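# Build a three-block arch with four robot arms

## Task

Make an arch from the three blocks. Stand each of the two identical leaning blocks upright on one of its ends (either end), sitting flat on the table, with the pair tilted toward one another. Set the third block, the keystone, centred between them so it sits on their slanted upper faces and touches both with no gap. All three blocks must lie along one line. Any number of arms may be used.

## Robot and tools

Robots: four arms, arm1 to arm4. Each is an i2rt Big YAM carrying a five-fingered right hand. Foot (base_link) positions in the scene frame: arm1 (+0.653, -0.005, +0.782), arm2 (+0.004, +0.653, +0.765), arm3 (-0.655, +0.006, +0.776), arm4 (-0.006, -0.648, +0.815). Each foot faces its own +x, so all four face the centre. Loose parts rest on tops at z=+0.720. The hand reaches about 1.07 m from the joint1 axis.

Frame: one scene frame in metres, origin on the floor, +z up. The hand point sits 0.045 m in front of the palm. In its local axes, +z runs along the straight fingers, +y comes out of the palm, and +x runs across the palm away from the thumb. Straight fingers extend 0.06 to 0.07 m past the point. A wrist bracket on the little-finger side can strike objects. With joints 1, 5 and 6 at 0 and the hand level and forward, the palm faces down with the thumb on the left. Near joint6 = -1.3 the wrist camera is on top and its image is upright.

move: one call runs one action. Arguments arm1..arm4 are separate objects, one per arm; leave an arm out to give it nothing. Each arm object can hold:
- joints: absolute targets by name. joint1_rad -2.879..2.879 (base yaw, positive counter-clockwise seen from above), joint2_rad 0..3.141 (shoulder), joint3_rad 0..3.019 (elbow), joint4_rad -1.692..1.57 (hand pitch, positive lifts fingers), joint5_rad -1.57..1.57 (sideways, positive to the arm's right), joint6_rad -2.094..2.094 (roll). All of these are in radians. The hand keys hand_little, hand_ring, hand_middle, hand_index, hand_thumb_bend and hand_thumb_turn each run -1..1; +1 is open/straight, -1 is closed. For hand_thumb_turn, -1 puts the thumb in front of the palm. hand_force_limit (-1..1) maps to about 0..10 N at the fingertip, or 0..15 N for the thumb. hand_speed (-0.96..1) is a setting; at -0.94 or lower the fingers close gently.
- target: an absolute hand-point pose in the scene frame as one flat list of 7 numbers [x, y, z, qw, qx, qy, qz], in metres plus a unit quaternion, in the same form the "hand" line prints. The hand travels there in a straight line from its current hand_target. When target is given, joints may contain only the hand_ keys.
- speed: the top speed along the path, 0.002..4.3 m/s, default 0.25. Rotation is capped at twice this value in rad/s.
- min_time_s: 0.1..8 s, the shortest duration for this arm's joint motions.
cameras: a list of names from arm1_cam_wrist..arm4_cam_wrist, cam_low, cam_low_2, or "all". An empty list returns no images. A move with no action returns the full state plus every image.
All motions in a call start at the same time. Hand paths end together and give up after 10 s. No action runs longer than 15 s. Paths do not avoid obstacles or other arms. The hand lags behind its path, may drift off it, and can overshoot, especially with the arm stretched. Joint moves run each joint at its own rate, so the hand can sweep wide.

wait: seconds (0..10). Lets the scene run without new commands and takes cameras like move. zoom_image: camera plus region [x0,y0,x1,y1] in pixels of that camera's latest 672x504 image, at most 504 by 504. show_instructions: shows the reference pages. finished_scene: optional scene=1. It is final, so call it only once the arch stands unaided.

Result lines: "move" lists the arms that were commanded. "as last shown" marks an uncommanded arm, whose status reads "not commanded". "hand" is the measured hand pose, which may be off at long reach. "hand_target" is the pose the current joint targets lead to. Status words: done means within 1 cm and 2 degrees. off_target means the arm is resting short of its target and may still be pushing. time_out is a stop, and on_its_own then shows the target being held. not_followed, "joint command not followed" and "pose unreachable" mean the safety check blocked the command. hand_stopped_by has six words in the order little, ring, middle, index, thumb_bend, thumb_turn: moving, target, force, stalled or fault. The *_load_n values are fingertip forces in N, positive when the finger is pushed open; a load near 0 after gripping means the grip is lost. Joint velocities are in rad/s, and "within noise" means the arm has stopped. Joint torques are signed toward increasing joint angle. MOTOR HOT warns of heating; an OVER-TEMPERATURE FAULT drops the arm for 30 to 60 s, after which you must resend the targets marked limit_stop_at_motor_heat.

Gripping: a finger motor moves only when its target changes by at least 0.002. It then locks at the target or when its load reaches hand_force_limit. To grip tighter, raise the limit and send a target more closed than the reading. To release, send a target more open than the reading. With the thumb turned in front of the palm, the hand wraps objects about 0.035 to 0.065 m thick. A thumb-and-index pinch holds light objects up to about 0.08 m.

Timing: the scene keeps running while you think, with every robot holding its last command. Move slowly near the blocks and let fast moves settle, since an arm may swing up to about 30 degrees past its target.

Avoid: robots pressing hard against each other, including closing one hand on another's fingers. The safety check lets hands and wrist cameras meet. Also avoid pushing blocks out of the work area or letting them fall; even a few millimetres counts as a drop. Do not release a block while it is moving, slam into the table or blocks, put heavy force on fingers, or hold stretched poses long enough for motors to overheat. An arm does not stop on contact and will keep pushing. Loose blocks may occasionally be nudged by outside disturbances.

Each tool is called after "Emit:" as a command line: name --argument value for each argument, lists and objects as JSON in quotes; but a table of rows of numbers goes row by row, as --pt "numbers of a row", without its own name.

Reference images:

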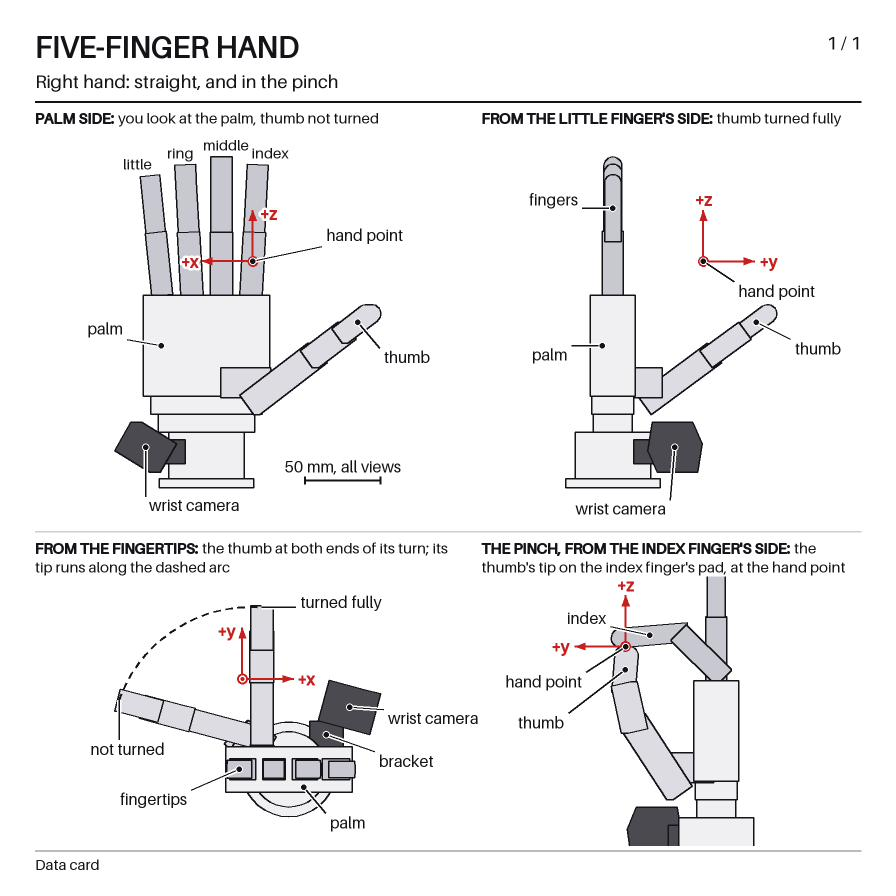

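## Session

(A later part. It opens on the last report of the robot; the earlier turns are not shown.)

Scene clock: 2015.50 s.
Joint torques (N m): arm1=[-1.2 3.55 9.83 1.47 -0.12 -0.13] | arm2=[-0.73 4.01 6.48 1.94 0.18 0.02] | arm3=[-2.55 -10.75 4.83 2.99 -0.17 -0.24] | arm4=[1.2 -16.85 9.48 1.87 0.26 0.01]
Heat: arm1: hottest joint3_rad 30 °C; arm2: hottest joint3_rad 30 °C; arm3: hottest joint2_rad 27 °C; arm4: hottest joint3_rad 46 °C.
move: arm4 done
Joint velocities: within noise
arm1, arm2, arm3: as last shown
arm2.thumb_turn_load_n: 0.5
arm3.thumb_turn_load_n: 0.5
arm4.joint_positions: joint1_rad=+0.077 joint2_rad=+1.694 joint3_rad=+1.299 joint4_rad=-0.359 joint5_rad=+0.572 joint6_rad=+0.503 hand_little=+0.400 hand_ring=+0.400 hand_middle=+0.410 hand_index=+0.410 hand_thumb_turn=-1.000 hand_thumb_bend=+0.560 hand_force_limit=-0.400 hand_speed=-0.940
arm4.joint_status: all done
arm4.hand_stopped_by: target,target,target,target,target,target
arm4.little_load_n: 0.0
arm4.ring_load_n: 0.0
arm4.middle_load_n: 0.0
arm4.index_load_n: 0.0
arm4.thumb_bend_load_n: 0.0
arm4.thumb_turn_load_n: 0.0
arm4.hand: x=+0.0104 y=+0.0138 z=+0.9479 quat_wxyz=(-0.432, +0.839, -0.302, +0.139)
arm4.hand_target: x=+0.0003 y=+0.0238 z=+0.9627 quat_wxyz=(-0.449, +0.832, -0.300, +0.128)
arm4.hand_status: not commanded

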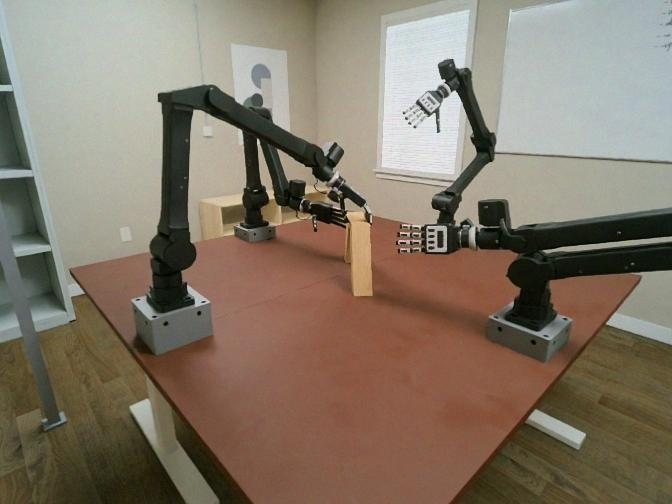

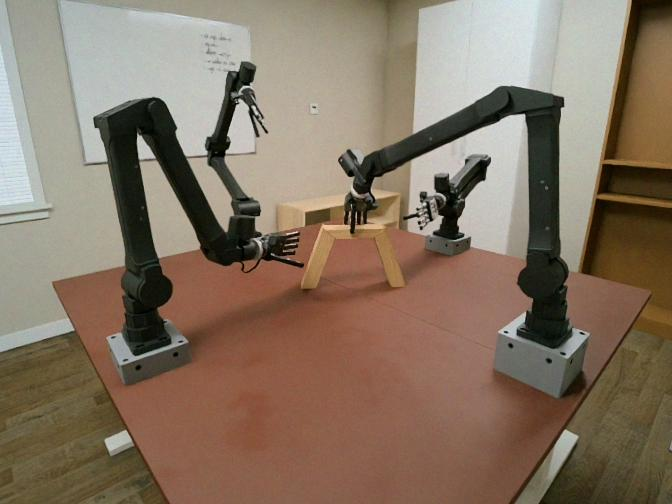

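Emit:
move --cameras '["cam_low", "cam_low_2", "arm1_cam_wrist", "arm3_cam_wrist", "arm4_cam_wrist"]'

Emit:
zoom_image --camera "cam_low_2" --region '[290, 205, 420, 302]'

Emit:
zoom_image --camera "cam_low_2" --region '[318, 215, 346, 241]'

Emit:
zoom_image --camera "cam_low_2" --region '[364, 215, 392, 241]'

Emit:
zoom_image --camera "cam_low" --region '[330, 200, 390, 300]'

Scene clock: 2050.17 s.
Joint torques (N m): arm1=[-2.08 3.19 9.54 1.58 -0.17 -0.17] | arm2=[-0.79 4.13 6.52 1.94 0.19 0.04] | arm3=[-1.61 -10.58 4.93 2.84 -0.14 -0.18] | arm4=[1.38 -17.03 9.51 1.83 0.23 0.01]
Heat: arm1: hottest joint3_rad 31 °C; arm2: hottest joint3_rad 30 °C; arm3: hottest joint2_rad 27 °C; arm4: hottest joint3_rad 45 °C.
Joint velocities: within noise
arm1.joint_positions: joint1_rad=+0.176 joint2_rad=+0.323 joint3_rad=+0.016 joint4_rad=+0.151 joint5_rad=-0.116 joint6_rad=-1.369 hand_little=+1.000 hand_ring=+1.000 hand_middle=+1.000 hand_index=+1.000 hand_thumb_turn=-1.000 hand_thumb_bend=+1.000 hand_force_limit=-0.350 hand_speed=-0.850
arm1.joint_status: not commanded
arm1.hand_stopped_by: target,target,target,target,target,target
arm1.little_load_n: 0.0
arm1.ring_load_n: 0.0
arm1.middle_load_n: 0.0
arm1.index_load_n: 0.0
arm1.thumb_bend_load_n: 0.0
arm1.thumb_turn_load_n: 0.5
arm1.hand: x=+0.3402 y=-0.0231 z=+0.8971 quat_wxyz=(-0.630, -0.020, +0.760, -0.158) (m; scene frame)
arm1.hand_target: x=+0.3399 y=-0.0201 z=+0.8999 quat_wxyz=(-0.633, -0.021, +0.759, -0.153) (m; scene frame)
arm1.hand_status: not commanded
arm2.joint_positions: joint1_rad=-0.035 joint2_rad=+0.598 joint3_rad=+1.402 joint4_rad=-1.432 joint5_rad=+0.144 joint6_rad=-0.899 hand_little=+1.000 hand_ring=+1.000 hand_middle=+1.000 hand_index=+1.000 hand_thumb_turn=+1.000 hand_thumb_bend=+1.000 hand_force_limit=+0.000 hand_speed=-0.800
arm2.joint_status: not commanded
arm2.hand_stopped_by: target,target,target,target,target,target
arm2.little_load_n: 0.0
arm2.ring_load_n: 0.0
arm2.middle_load_n: 0.0
arm2.index_load_n: 0.0
arm2.thumb_bend_load_n: 0.0
arm2.thumb_turn_load_n: 0.0
arm2.hand: x=-0.0600 y=+0.4722 z=+1.2376 quat_wxyz=(+0.270, +0.333, -0.823, +0.374) (m; scene frame)
arm2.hand_target: x=-0.0599 y=+0.4721 z=+1.2467 quat_wxyz=(+0.274, +0.330, -0.818, +0.383) (m; scene frame)
arm2.hand_status: not commanded
arm3.joint_positions: joint1_rad=+0.175 joint2_rad=+1.544 joint3_rad=+0.370 joint4_rad=+1.004 joint5_rad=-0.158 joint6_rad=-1.302 hand_little=+1.000 hand_ring=+1.000 hand_middle=+1.000 hand_index=+1.000 hand_thumb_turn=-1.000 hand_thumb_bend=+1.000 hand_force_limit=-0.350 hand_speed=-0.850
arm3.joint_status: not commanded
arm3.hand_stopped_by: target,target,target,target,target,target
arm3.little_load_n: 0.0
arm3.ring_load_n: 0.0
arm3.middle_load_n: 0.0
arm3.index_load_n: 0.0
arm3.thumb_bend_load_n: 0.0
arm3.thumb_turn_load_n: 0.0
arm3.hand: x=-0.1682 y=+0.0496 z=+0.8442 quat_wxyz=(-0.187, +0.763, -0.003, +0.619) (m; scene frame)
arm3.hand_target: x=-0.1670 y=+0.0420 z=+0.8548 quat_wxyz=(-0.180, +0.754, +0.000, +0.632) (m; scene frame)
arm3.hand_status: not commanded
arm4.joint_positions: joint1_rad=+0.077 joint2_rad=+1.694 joint3_rad=+1.299 joint4_rad=-0.359 joint5_rad=+0.572 joint6_rad=+0.503 hand_little=+0.400 hand_ring=+0.400 hand_middle=+0.410 hand_index=+0.410 hand_thumb_turn=-1.000 hand_thumb_bend=+0.560 hand_force_limit=-0.400 hand_speed=-0.940
arm4.joint_status: all done
arm4.hand_stopped_by: target,target,target,target,target,target
arm4.little_load_n: 0.0
arm4.ring_load_n: 0.0
arm4.middle_load_n: 0.0
arm4.index_load_n: 0.0
arm4.thumb_bend_load_n: 0.0
arm4.thumb_turn_load_n: 0.0
arm4.hand: x=+0.0104 y=+0.0138 z=+0.9479 quat_wxyz=(-0.432, +0.839, -0.302, +0.139) (m; scene frame)
arm4.hand_target: x=+0.0003 y=+0.0238 z=+0.9627 quat_wxyz=(-0.449, +0.832, -0.300, +0.128) (m; scene frame)
arm4.hand_status: not commanded
pictures: arm1_cam_wrist, arm3_cam_wrist, arm4_cam_wrist, cam_low, cam_low_2

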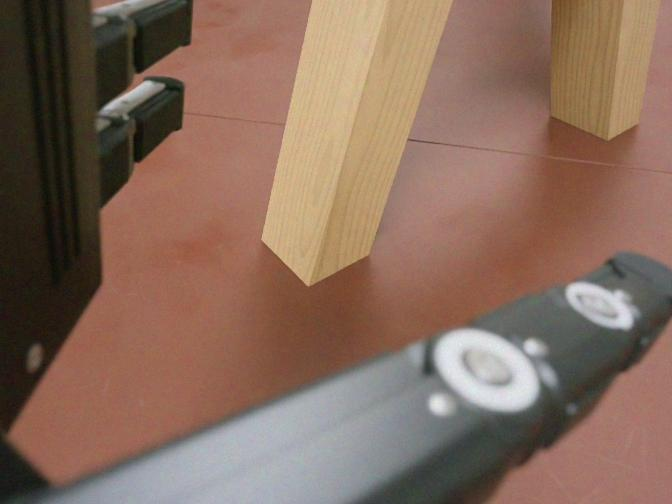

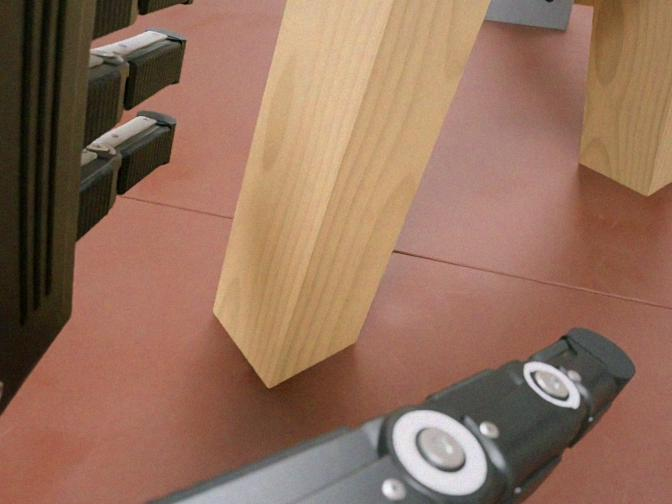

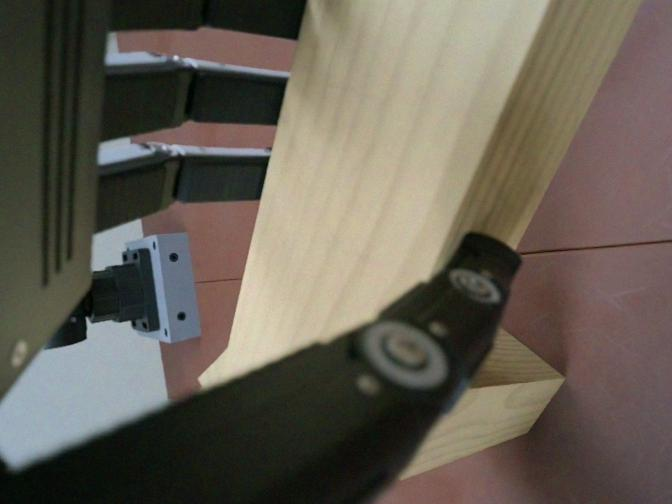

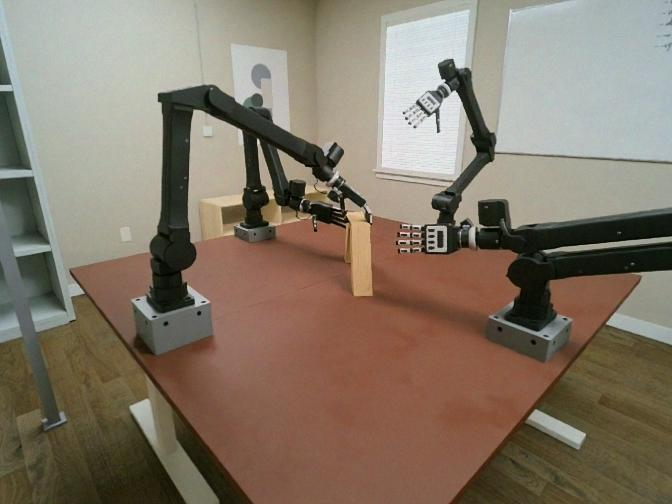

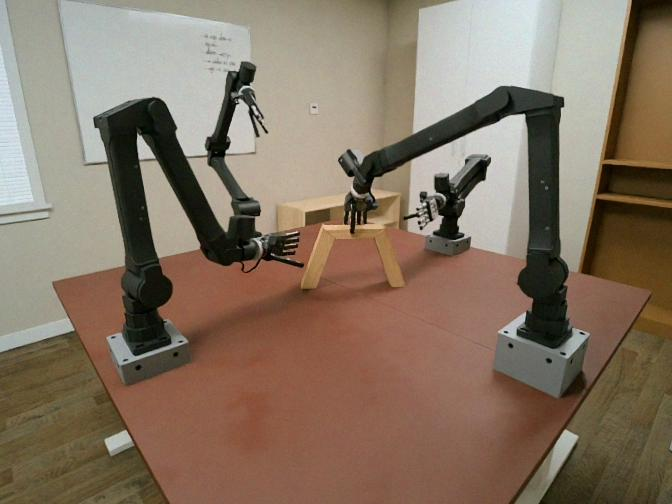

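Scaled by 3.877 from the camera's image (finer frame: 960x720).

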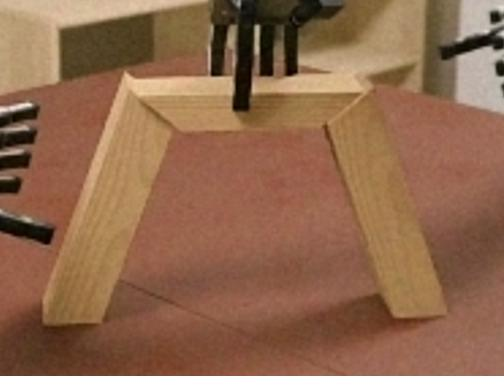

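Scaled by 18.000 from the camera's image (finer frame: 960x720).

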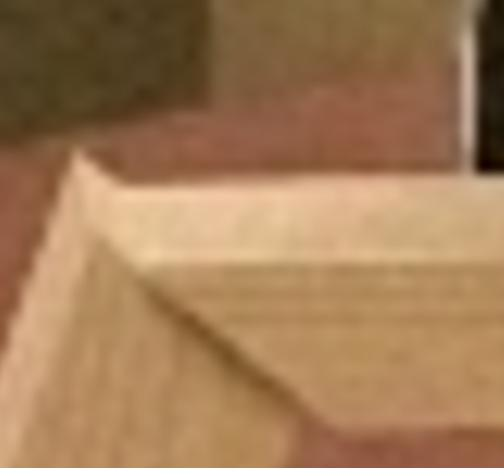

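Scaled by 18.000 from the camera's image (finer frame: 960x720).

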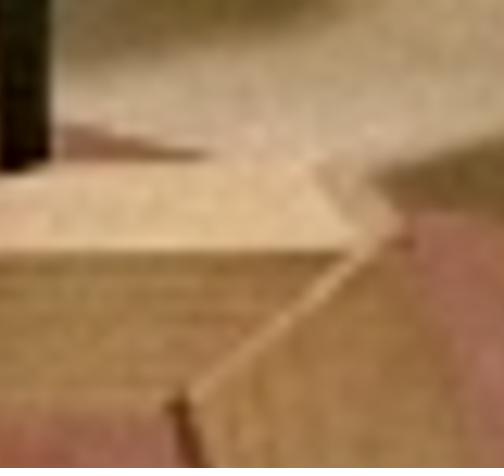

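Scaled by 5.040 from the camera's image (finer frame: 960x720).

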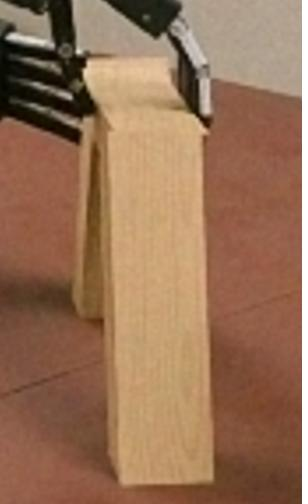

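Emit:
zoom_image --camera "cam_low_2" --region '[296, 276, 323, 296]'

Emit:
zoom_image --camera "cam_low_2" --region '[385, 275, 412, 295]'

Emit:
zoom_image --camera "arm3_cam_wrist" --region '[190, 280, 390, 420]'

Emit:
zoom_image --camera "arm3_cam_wrist" --region '[560, 120, 672, 220]'

Emit:
zoom_image --camera "arm1_cam_wrist" --region '[240, 200, 400, 310]'

Emit:
zoom_image --camera "arm1_cam_wrist" --region '[530, 70, 672, 170]'

Scaled by 18.667 from the camera's image (finer frame: 960x720).

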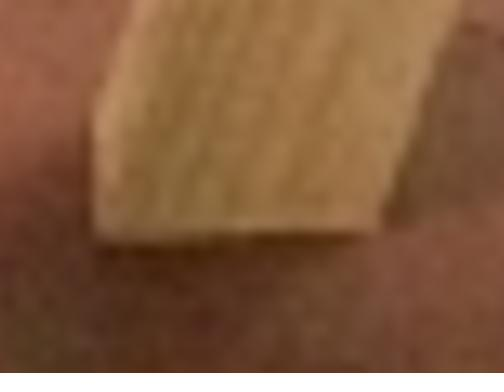

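Scaled by 18.667 from the camera's image (finer frame: 960x720).

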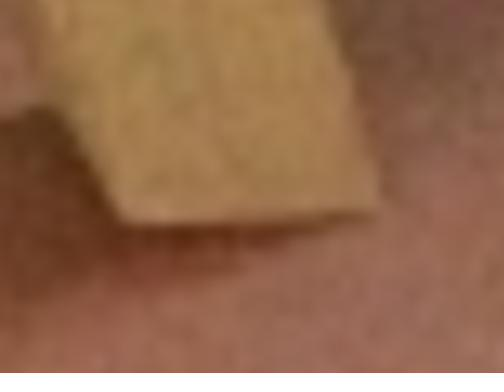

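Scaled by 2.520 from the camera's image (finer frame: 960x720).

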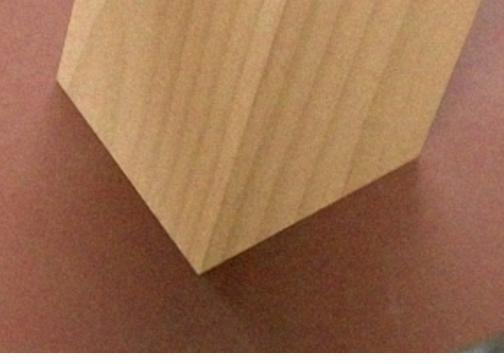

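Scaled by 4.500 from the camera's image (finer frame: 960x720).

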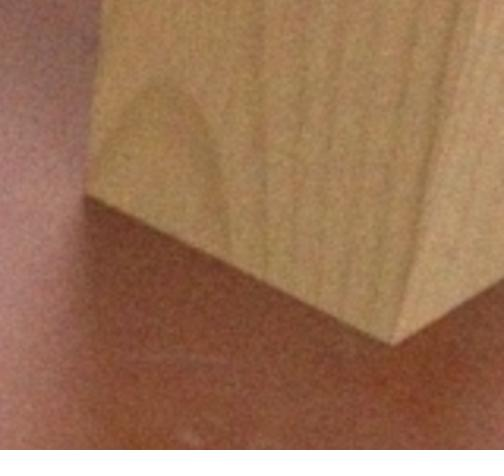

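Scaled by 3.150 from the camera's image (finer frame: 960x720).

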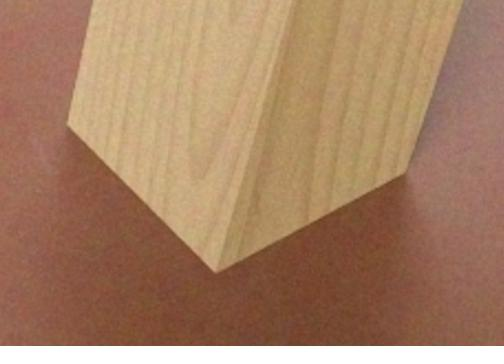

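Scaled by 3.549 from the camera's image (finer frame: 960x720).

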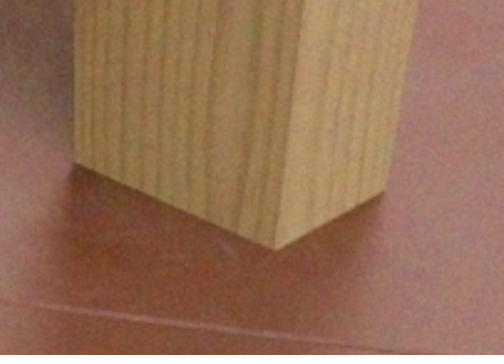

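Emit:
move --arm3 '{"target": [-0.167, 0.042, 0.965, -0.180, 0.754, 0.0, 0.632], "speed": 0.08}' --arm1 '{"target": [0.340, -0.020, 1.00, -0.633, -0.021, 0.759, -0.153], "speed": 0.08}' --cameras '["arm1_cam_wrist", "arm3_cam_wrist", "cam_low_2"]'

Scene clock: 2102.27 s.
Joint torques (N m): arm1=[-1.26 4.01 12.52 1.43 -0.09 -0.16] | arm2=[-0.73 4.01 6.52 1.89 0.19 0.03] | arm3=[-2.2 -7.12 13.22 1.78 -0.11 -0.19] | arm4=[1.38 -16.91 9.47 1.89 0.24 0.01]
Heat: arm1: hottest joint3_rad 32 °C; arm2: hottest joint3_rad 30 °C; arm3: hottest joint3_rad 27 °C; arm4: hottest joint3_rad 45 °C.
move: arm1 off_target; arm3 off_target
Joint velocities: within noise
arm1.joint_positions: joint1_rad=+0.176 joint2_rad=+0.226 joint3_rad=+0.234 joint4_rad=-0.203 joint5_rad=-0.116 joint6_rad=-1.369 hand_little=+1.000 hand_ring=+1.000 hand_middle=+1.000 hand_index=+1.000 hand_thumb_turn=-1.000 hand_thumb_bend=+1.000 hand_force_limit=-0.350 hand_speed=-0.850
arm1.joint_status: not commanded
arm1.hand_stopped_by: target,target,target,target,target,target
arm1.little_load_n: 0.0
arm1.ring_load_n: 0.0
arm1.middle_load_n: -0.5
arm1.index_load_n: 0.0
arm1.thumb_bend_load_n: 0.0
arm1.thumb_turn_load_n: 0.0
arm1.hand: x=+0.3420 y=-0.0228 z=+0.9724 quat_wxyz=(-0.616, -0.019, +0.772, -0.156)
arm1.hand_target: x=+0.3403 y=-0.0201 z=+0.9997 quat_wxyz=(-0.633, -0.021, +0.759, -0.153)
arm1.hand_status: off_target (0.028 m and 2.5 deg from the pose sent, 0.103 m and 0.7 deg at the start)
arm2, arm4: as last shown
arm2.middle_load_n: -0.5
arm3.joint_positions: joint1_rad=+0.175 joint2_rad=+1.128 joint3_rad=+0.424 joint4_rad=+0.511 joint5_rad=-0.158 joint6_rad=-1.302 hand_little=+1.000 hand_ring=+1.000 hand_middle=+1.000 hand_index=+1.000 hand_thumb_turn=-1.000 hand_thumb_bend=+1.000 hand_force_limit=-0.350 hand_speed=-0.850
arm3.joint_status: not commanded
arm3.hand_stopped_by: target,target,target,target,target,target
arm3.little_load_n: 0.0
arm3.ring_load_n: 0.0
arm3.middle_load_n: 0.0
arm3.index_load_n: 0.0
arm3.thumb_bend_load_n: 0.0
arm3.thumb_turn_load_n: 0.5
arm3.hand: x=-0.1854 y=+0.0472 z=+0.9344 quat_wxyz=(-0.186, +0.770, -0.004, +0.610)
arm3.hand_target: x=-0.1690 y=+0.0418 z=+0.9655 quat_wxyz=(-0.180, +0.754, +0.000, +0.632)
arm3.hand_status: off_target (0.036 m and 3.2 deg from the pose sent, 0.121 m and 2.0 deg at the start)

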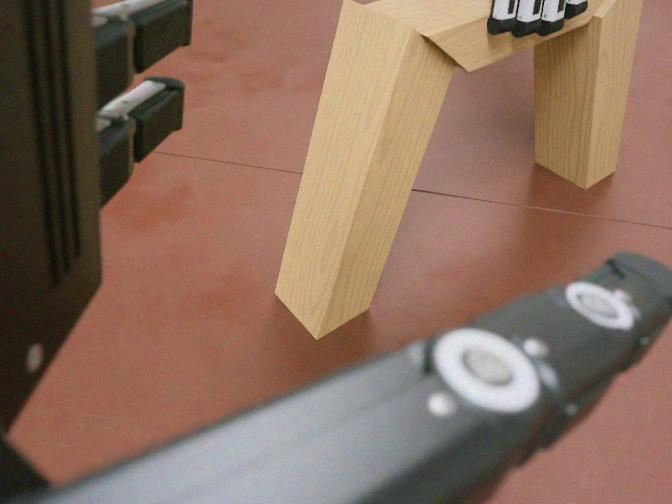

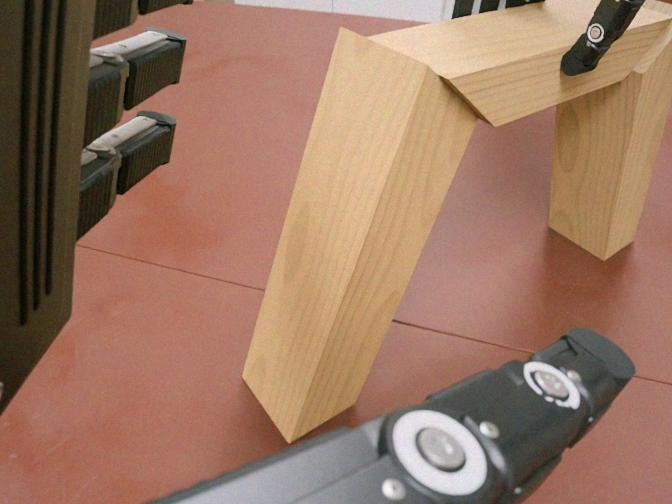

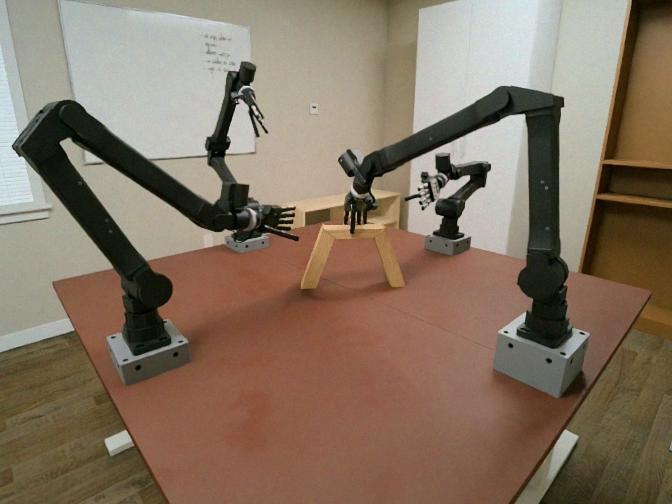

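Excellent views. Zoom in.

Emit:
zoom_image --camera "arm3_cam_wrist" --region '[320, 0, 672, 200]'

Emit:
zoom_image --camera "arm1_cam_wrist" --region '[320, 0, 640, 130]'

Emit:
zoom_image --camera "arm3_cam_wrist" --region '[410, 40, 530, 150]'

Emit:
zoom_image --camera "arm1_cam_wrist" --region '[390, 0, 500, 100]'

Scaled by 1.432 from the camera's image (finer frame: 960x720).

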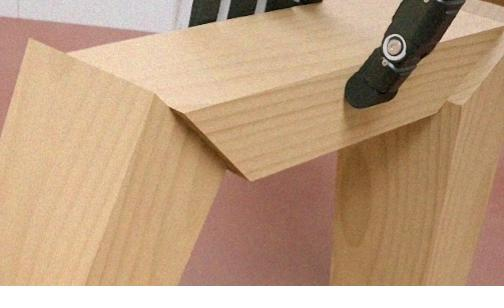

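Scaled by 1.575 from the camera's image (finer frame: 960x720).

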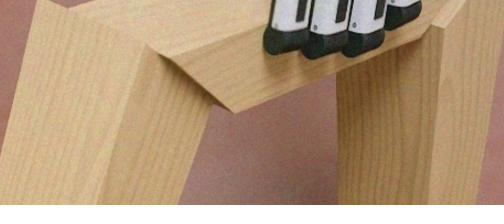

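Scaled by 4.200 from the camera's image (finer frame: 960x720).

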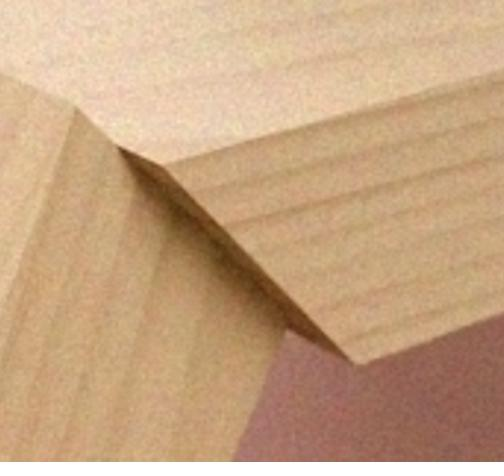

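Scaled by 4.582 from the camera's image (finer frame: 960x720).

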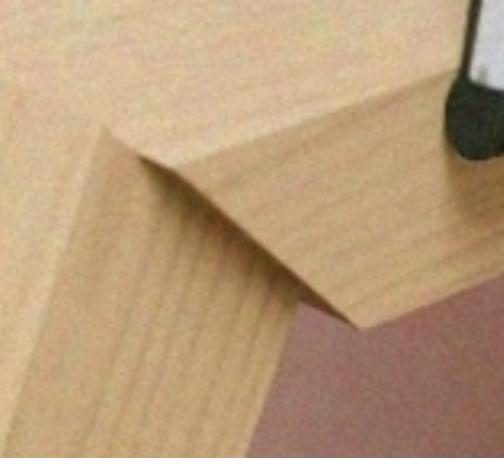

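Emit:
move --arm4 '{"joints": {"hand_little": 0.36, "hand_ring": 0.36, "hand_thumb_bend": 0.543, "hand_force_limit": -0.7, "hand_speed": -0.95}}' --cameras '["arm1_cam_wrist", "arm3_cam_wrist", "cam_low_2"]'

Emit:
zoom_image --camera "arm3_cam_wrist" --region '[320, 0, 672, 200]'

Emit:
zoom_image --camera "arm1_cam_wrist" --region '[320, 0, 640, 130]'

Scene clock: 2164.70 s.
Joint torques (N m): arm1=[-1.79 4.13 12.7 1.61 -0.14 -0.19] | arm2=[-0.73 4.07 6.53 1.87 0.19 0.01] | arm3=[-1.96 -7.12 13.26 1.87 -0.11 -0.23] | arm4=[1.55 -16.85 9.54 1.81 0.24 0.03]
Heat: arm1: hottest joint3_rad 36 °C; arm2: hottest joint3_rad 30 °C; arm3: hottest joint3_rad 30 °C; arm4: hottest joint3_rad 45 °C.
move: arm4 done
Joint velocities: within noise
arm1, arm2, arm3: as last shown
arm1.middle_load_n: 0.0
arm1.thumb_turn_load_n: 0.5
arm1.hand_target: x=+0.3402 y=-0.0201 z=+0.9997 quat_wxyz=(-0.633, -0.021, +0.759, -0.153)
arm2.middle_load_n: 0.0
arm3.thumb_turn_load_n: 0.0
arm4.joint_positions: joint1_rad=+0.077 joint2_rad=+1.694 joint3_rad=+1.299 joint4_rad=-0.359 joint5_rad=+0.572 joint6_rad=+0.503 hand_little=+0.377 hand_ring=+0.368 hand_middle=+0.410 hand_index=+0.410 hand_thumb_turn=-1.000 hand_thumb_bend=+0.548 hand_force_limit=-0.700 hand_speed=-0.950
arm4.joint_status: all done
arm4.hand_stopped_by: force,force,target,target,force,target
arm4.little_load_n: 0.5
arm4.ring_load_n: 2.0
arm4.middle_load_n: 0.0
arm4.index_load_n: 0.0
arm4.thumb_bend_load_n: 3.0
arm4.thumb_turn_load_n: 1.5
arm4.hand: x=+0.0104 y=+0.0138 z=+0.9479 quat_wxyz=(-0.432, +0.839, -0.302, +0.139)
arm4.hand_target: x=+0.0003 y=+0.0238 z=+0.9627 quat_wxyz=(-0.449, +0.832, -0.300, +0.128)
arm4.hand_status: not commanded

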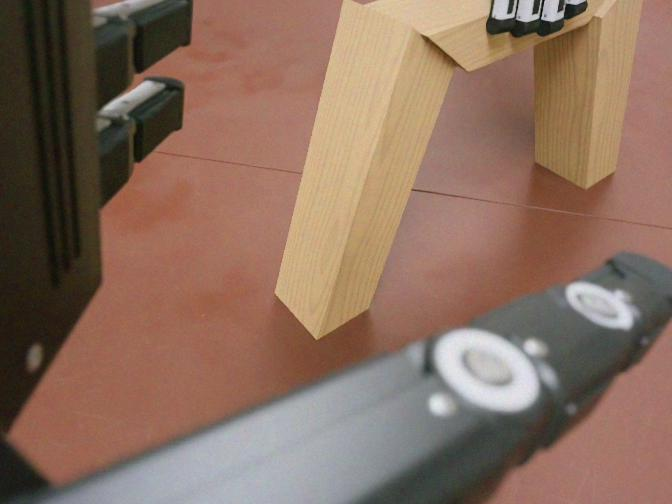

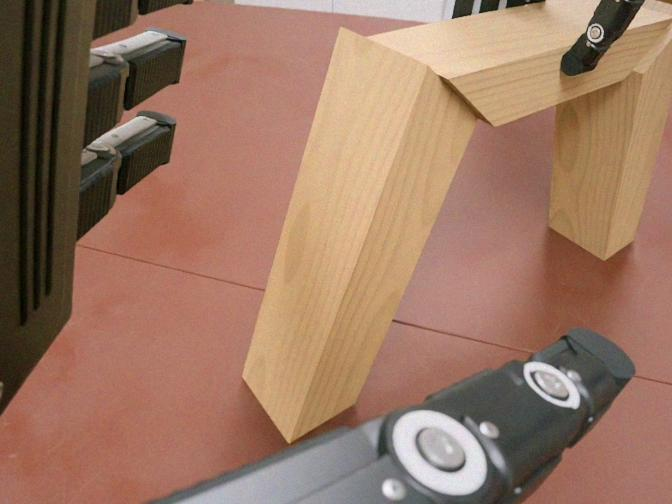

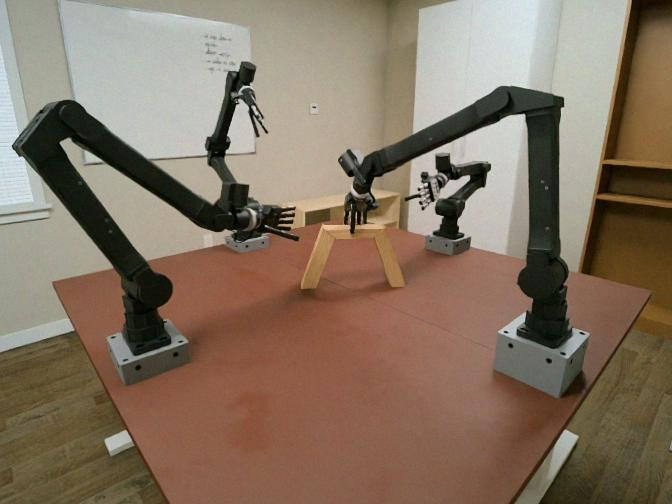

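Scaled by 1.432 from the camera's image (finer frame: 960x720).

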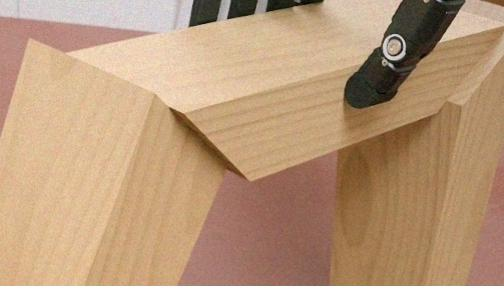

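Scaled by 1.575 from the camera's image (finer frame: 960x720).

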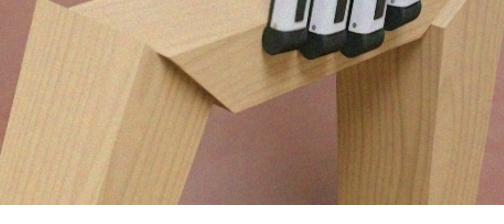

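Emit:
move --arm4 '{"joints": {"hand_little": 0.35, "hand_ring": 0.35, "hand_thumb_bend": 0.538, "hand_force_limit": -0.45, "hand_speed": -0.95}}' --cameras '["arm1_cam_wrist", "arm3_cam_wrist", "cam_low_2", "cam_low"]'

Emit:
zoom_image --camera "arm3_cam_wrist" --region '[320, 0, 672, 200]'

Emit:
zoom_image --camera "arm1_cam_wrist" --region '[320, 0, 640, 130]'

Emit:
zoom_image --camera "cam_low" --region '[330, 200, 390, 300]'

Scene clock: 2176.73 s.
Joint torques (N m): arm1=[-1.2 3.66 12.67 1.47 -0.09 -0.18] | arm2=[-0.73 4.07 6.46 1.87 0.18 0.02] | arm3=[-1.96 -6.71 13.39 1.99 -0.1 -0.21] | arm4=[1.49 -16.85 9.44 1.85 0.25 0]
Heat: arm1: hottest joint3_rad 36 °C; arm2: hottest joint3_rad 30 °C; arm3: hottest joint3_rad 31 °C; arm4: hottest joint3_rad 45 °C.
move: arm4 done
Joint velocities: within noise
arm1, arm2, arm3: as last shown
arm4.joint_positions: joint1_rad=+0.077 joint2_rad=+1.694 joint3_rad=+1.299 joint4_rad=-0.359 joint5_rad=+0.572 joint6_rad=+0.503 hand_little=+0.359 hand_ring=+0.360 hand_middle=+0.410 hand_index=+0.410 hand_thumb_turn=-1.000 hand_thumb_bend=+0.546 hand_force_limit=-0.450 hand_speed=-0.950
arm4.joint_status: all done
arm4.hand_stopped_by: force,force,target,target,force,target
arm4.little_load_n: 3.0
arm4.ring_load_n: 2.0
arm4.middle_load_n: 0.0
arm4.index_load_n: 0.0
arm4.thumb_bend_load_n: 5.0
arm4.thumb_turn_load_n: 3.5
arm4.hand: x=+0.0104 y=+0.0138 z=+0.9479 quat_wxyz=(-0.432, +0.839, -0.302, +0.139)
arm4.hand_target: x=+0.0003 y=+0.0238 z=+0.9627 quat_wxyz=(-0.449, +0.832, -0.300, +0.128)
arm4.hand_status: not commanded
pictures: arm1_cam_wrist, arm3_cam_wrist, cam_low, cam_low_2

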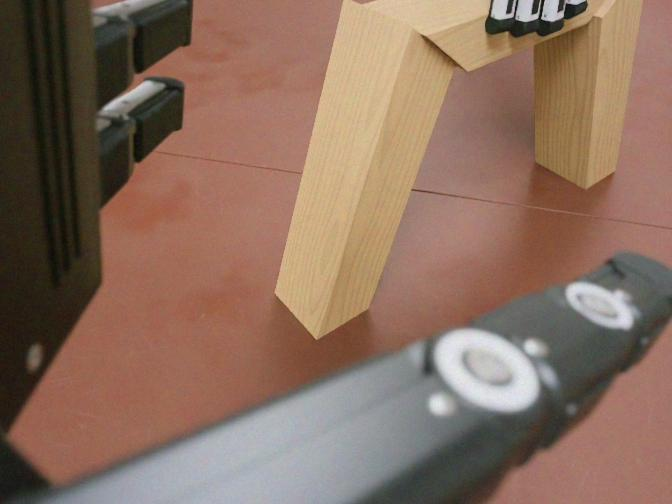

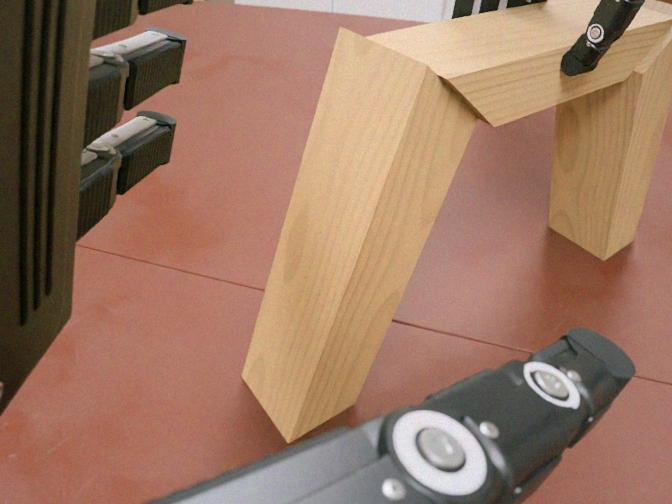

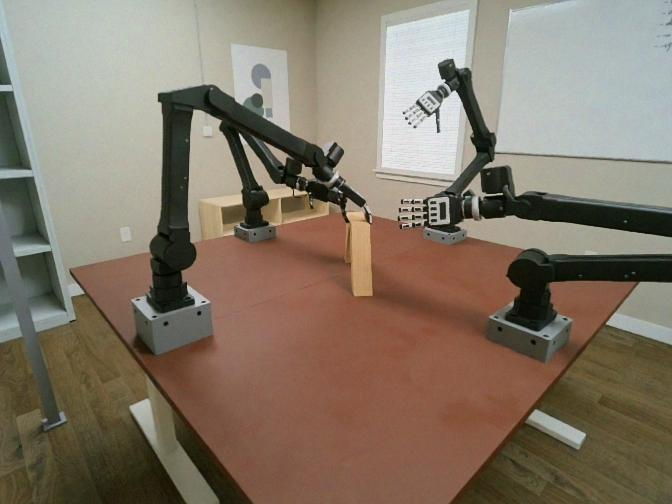

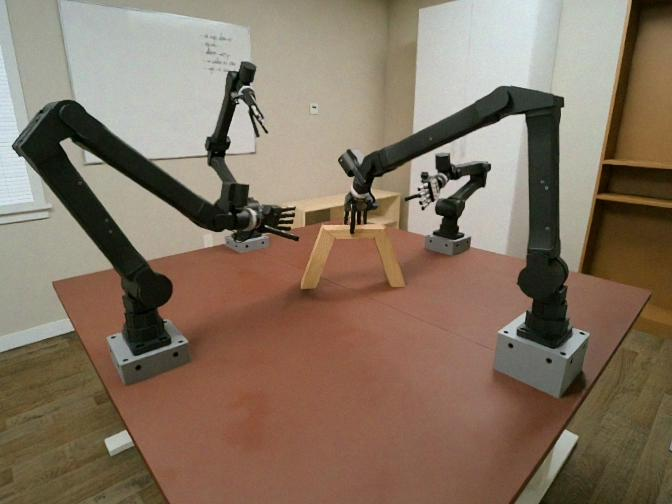

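Scaled by 1.432 from the camera's image (finer frame: 960x720).

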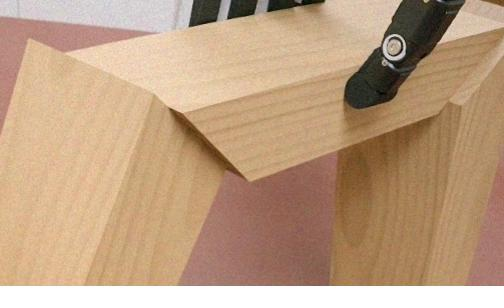

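Scaled by 1.575 from the camera's image (finer frame: 960x720).

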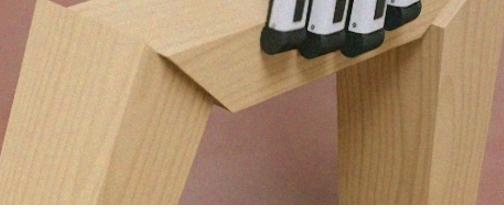

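Scaled by 5.040 from the camera's image (finer frame: 960x720).

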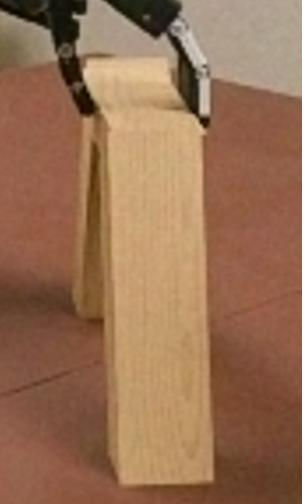

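Emit:
move --arm4 '{"joints": {"hand_little": 0.33, "hand_ring": 0.34, "hand_thumb_bend": 0.532, "hand_force_limit": -0.25, "hand_speed": -0.95}}' --cameras '["arm1_cam_wrist", "arm3_cam_wrist", "cam_low"]'

Emit:
zoom_image --camera "arm3_cam_wrist" --region '[410, 40, 530, 150]'

Emit:
zoom_image --camera "arm1_cam_wrist" --region '[390, 0, 500, 100]'

Emit:
zoom_image --camera "cam_low" --region '[340, 205, 380, 235]'

Scene clock: 2183.17 s.
Joint torques (N m): arm1=[-2.14 3.84 12.48 1.59 -0.1 -0.19] | arm2=[-0.79 4.13 6.46 1.89 0.19 0.03] | arm3=[-2.73 -6.89 13.26 2.07 -0.12 -0.22] | arm4=[1.38 -16.97 9.4 1.84 0.24 0.01]
Heat: arm1: hottest joint3_rad 36 °C; arm2: hottest joint3_rad 30 °C; arm3: hottest joint3_rad 31 °C; arm4: hottest joint3_rad 45 °C.
move: arm4 done
Joint velocities: within noise
arm1, arm2, arm3: as last shown
arm1.thumb_turn_load_n: 0.0
arm4.joint_positions: joint1_rad=+0.077 joint2_rad=+1.694 joint3_rad=+1.299 joint4_rad=-0.359 joint5_rad=+0.572 joint6_rad=+0.503 hand_little=+0.346 hand_ring=+0.342 hand_middle=+0.410 hand_index=+0.410 hand_thumb_turn=-1.000 hand_thumb_bend=+0.547 hand_force_limit=-0.250 hand_speed=-0.950
arm4.joint_status: all done
arm4.hand_stopped_by: force,force,target,target,force,target
arm4.little_load_n: 3.0
arm4.ring_load_n: 4.5
arm4.middle_load_n: 0.0
arm4.index_load_n: 0.0
arm4.thumb_bend_load_n: 7.5
arm4.thumb_turn_load_n: 6.5
arm4.hand: x=+0.0104 y=+0.0138 z=+0.9479 quat_wxyz=(-0.432, +0.839, -0.302, +0.139)
arm4.hand_target: x=+0.0003 y=+0.0238 z=+0.9627 quat_wxyz=(-0.449, +0.832, -0.300, +0.128)
arm4.hand_status: not commanded

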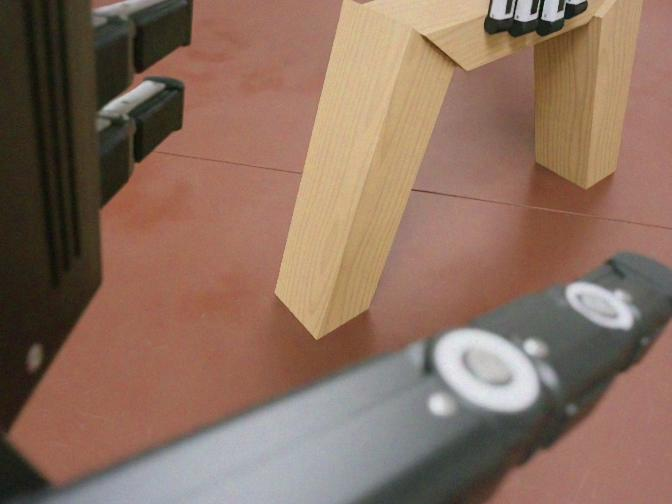

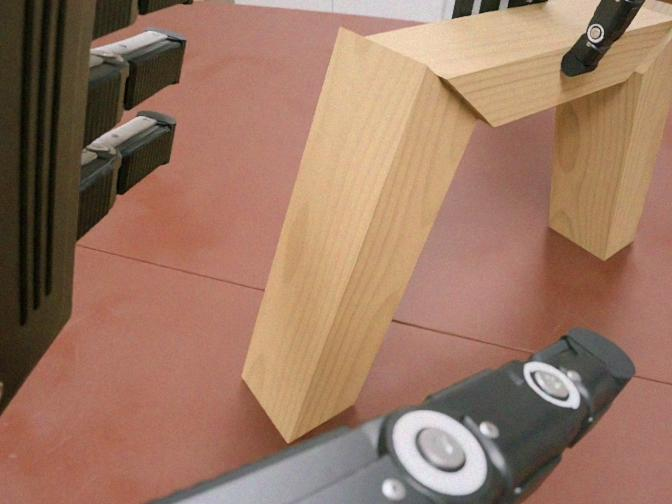

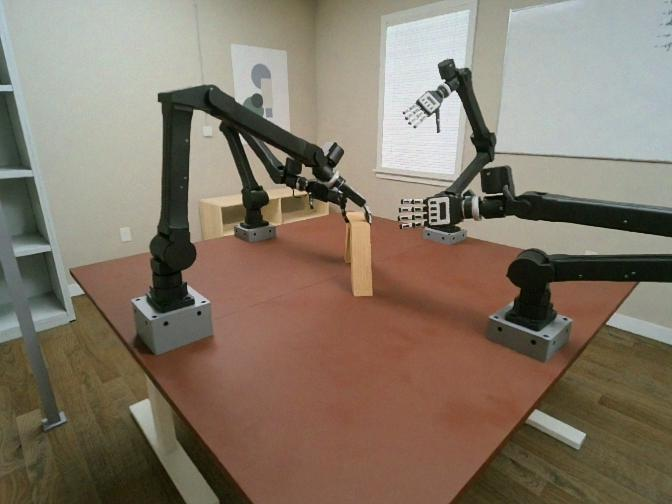

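Scaled by 4.200 from the camera's image (finer frame: 960x720).

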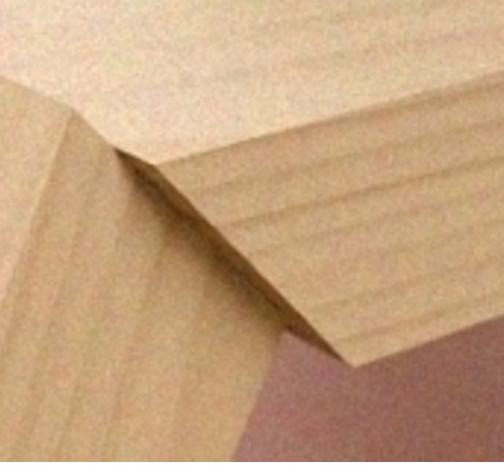

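Scaled by 4.582 from the camera's image (finer frame: 960x720).

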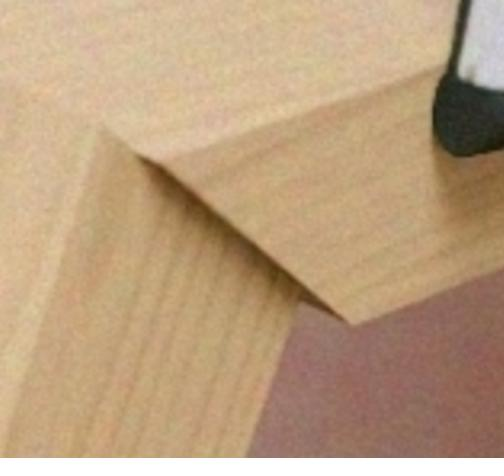

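Scaled by 12.600 from the camera's image (finer frame: 960x720).

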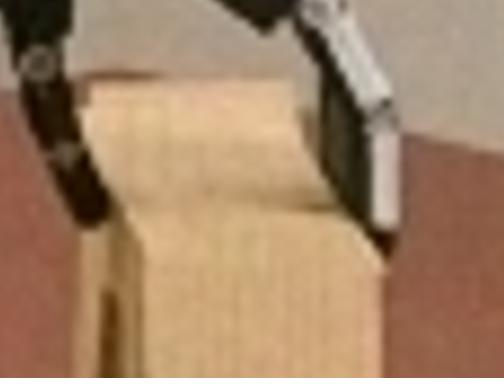

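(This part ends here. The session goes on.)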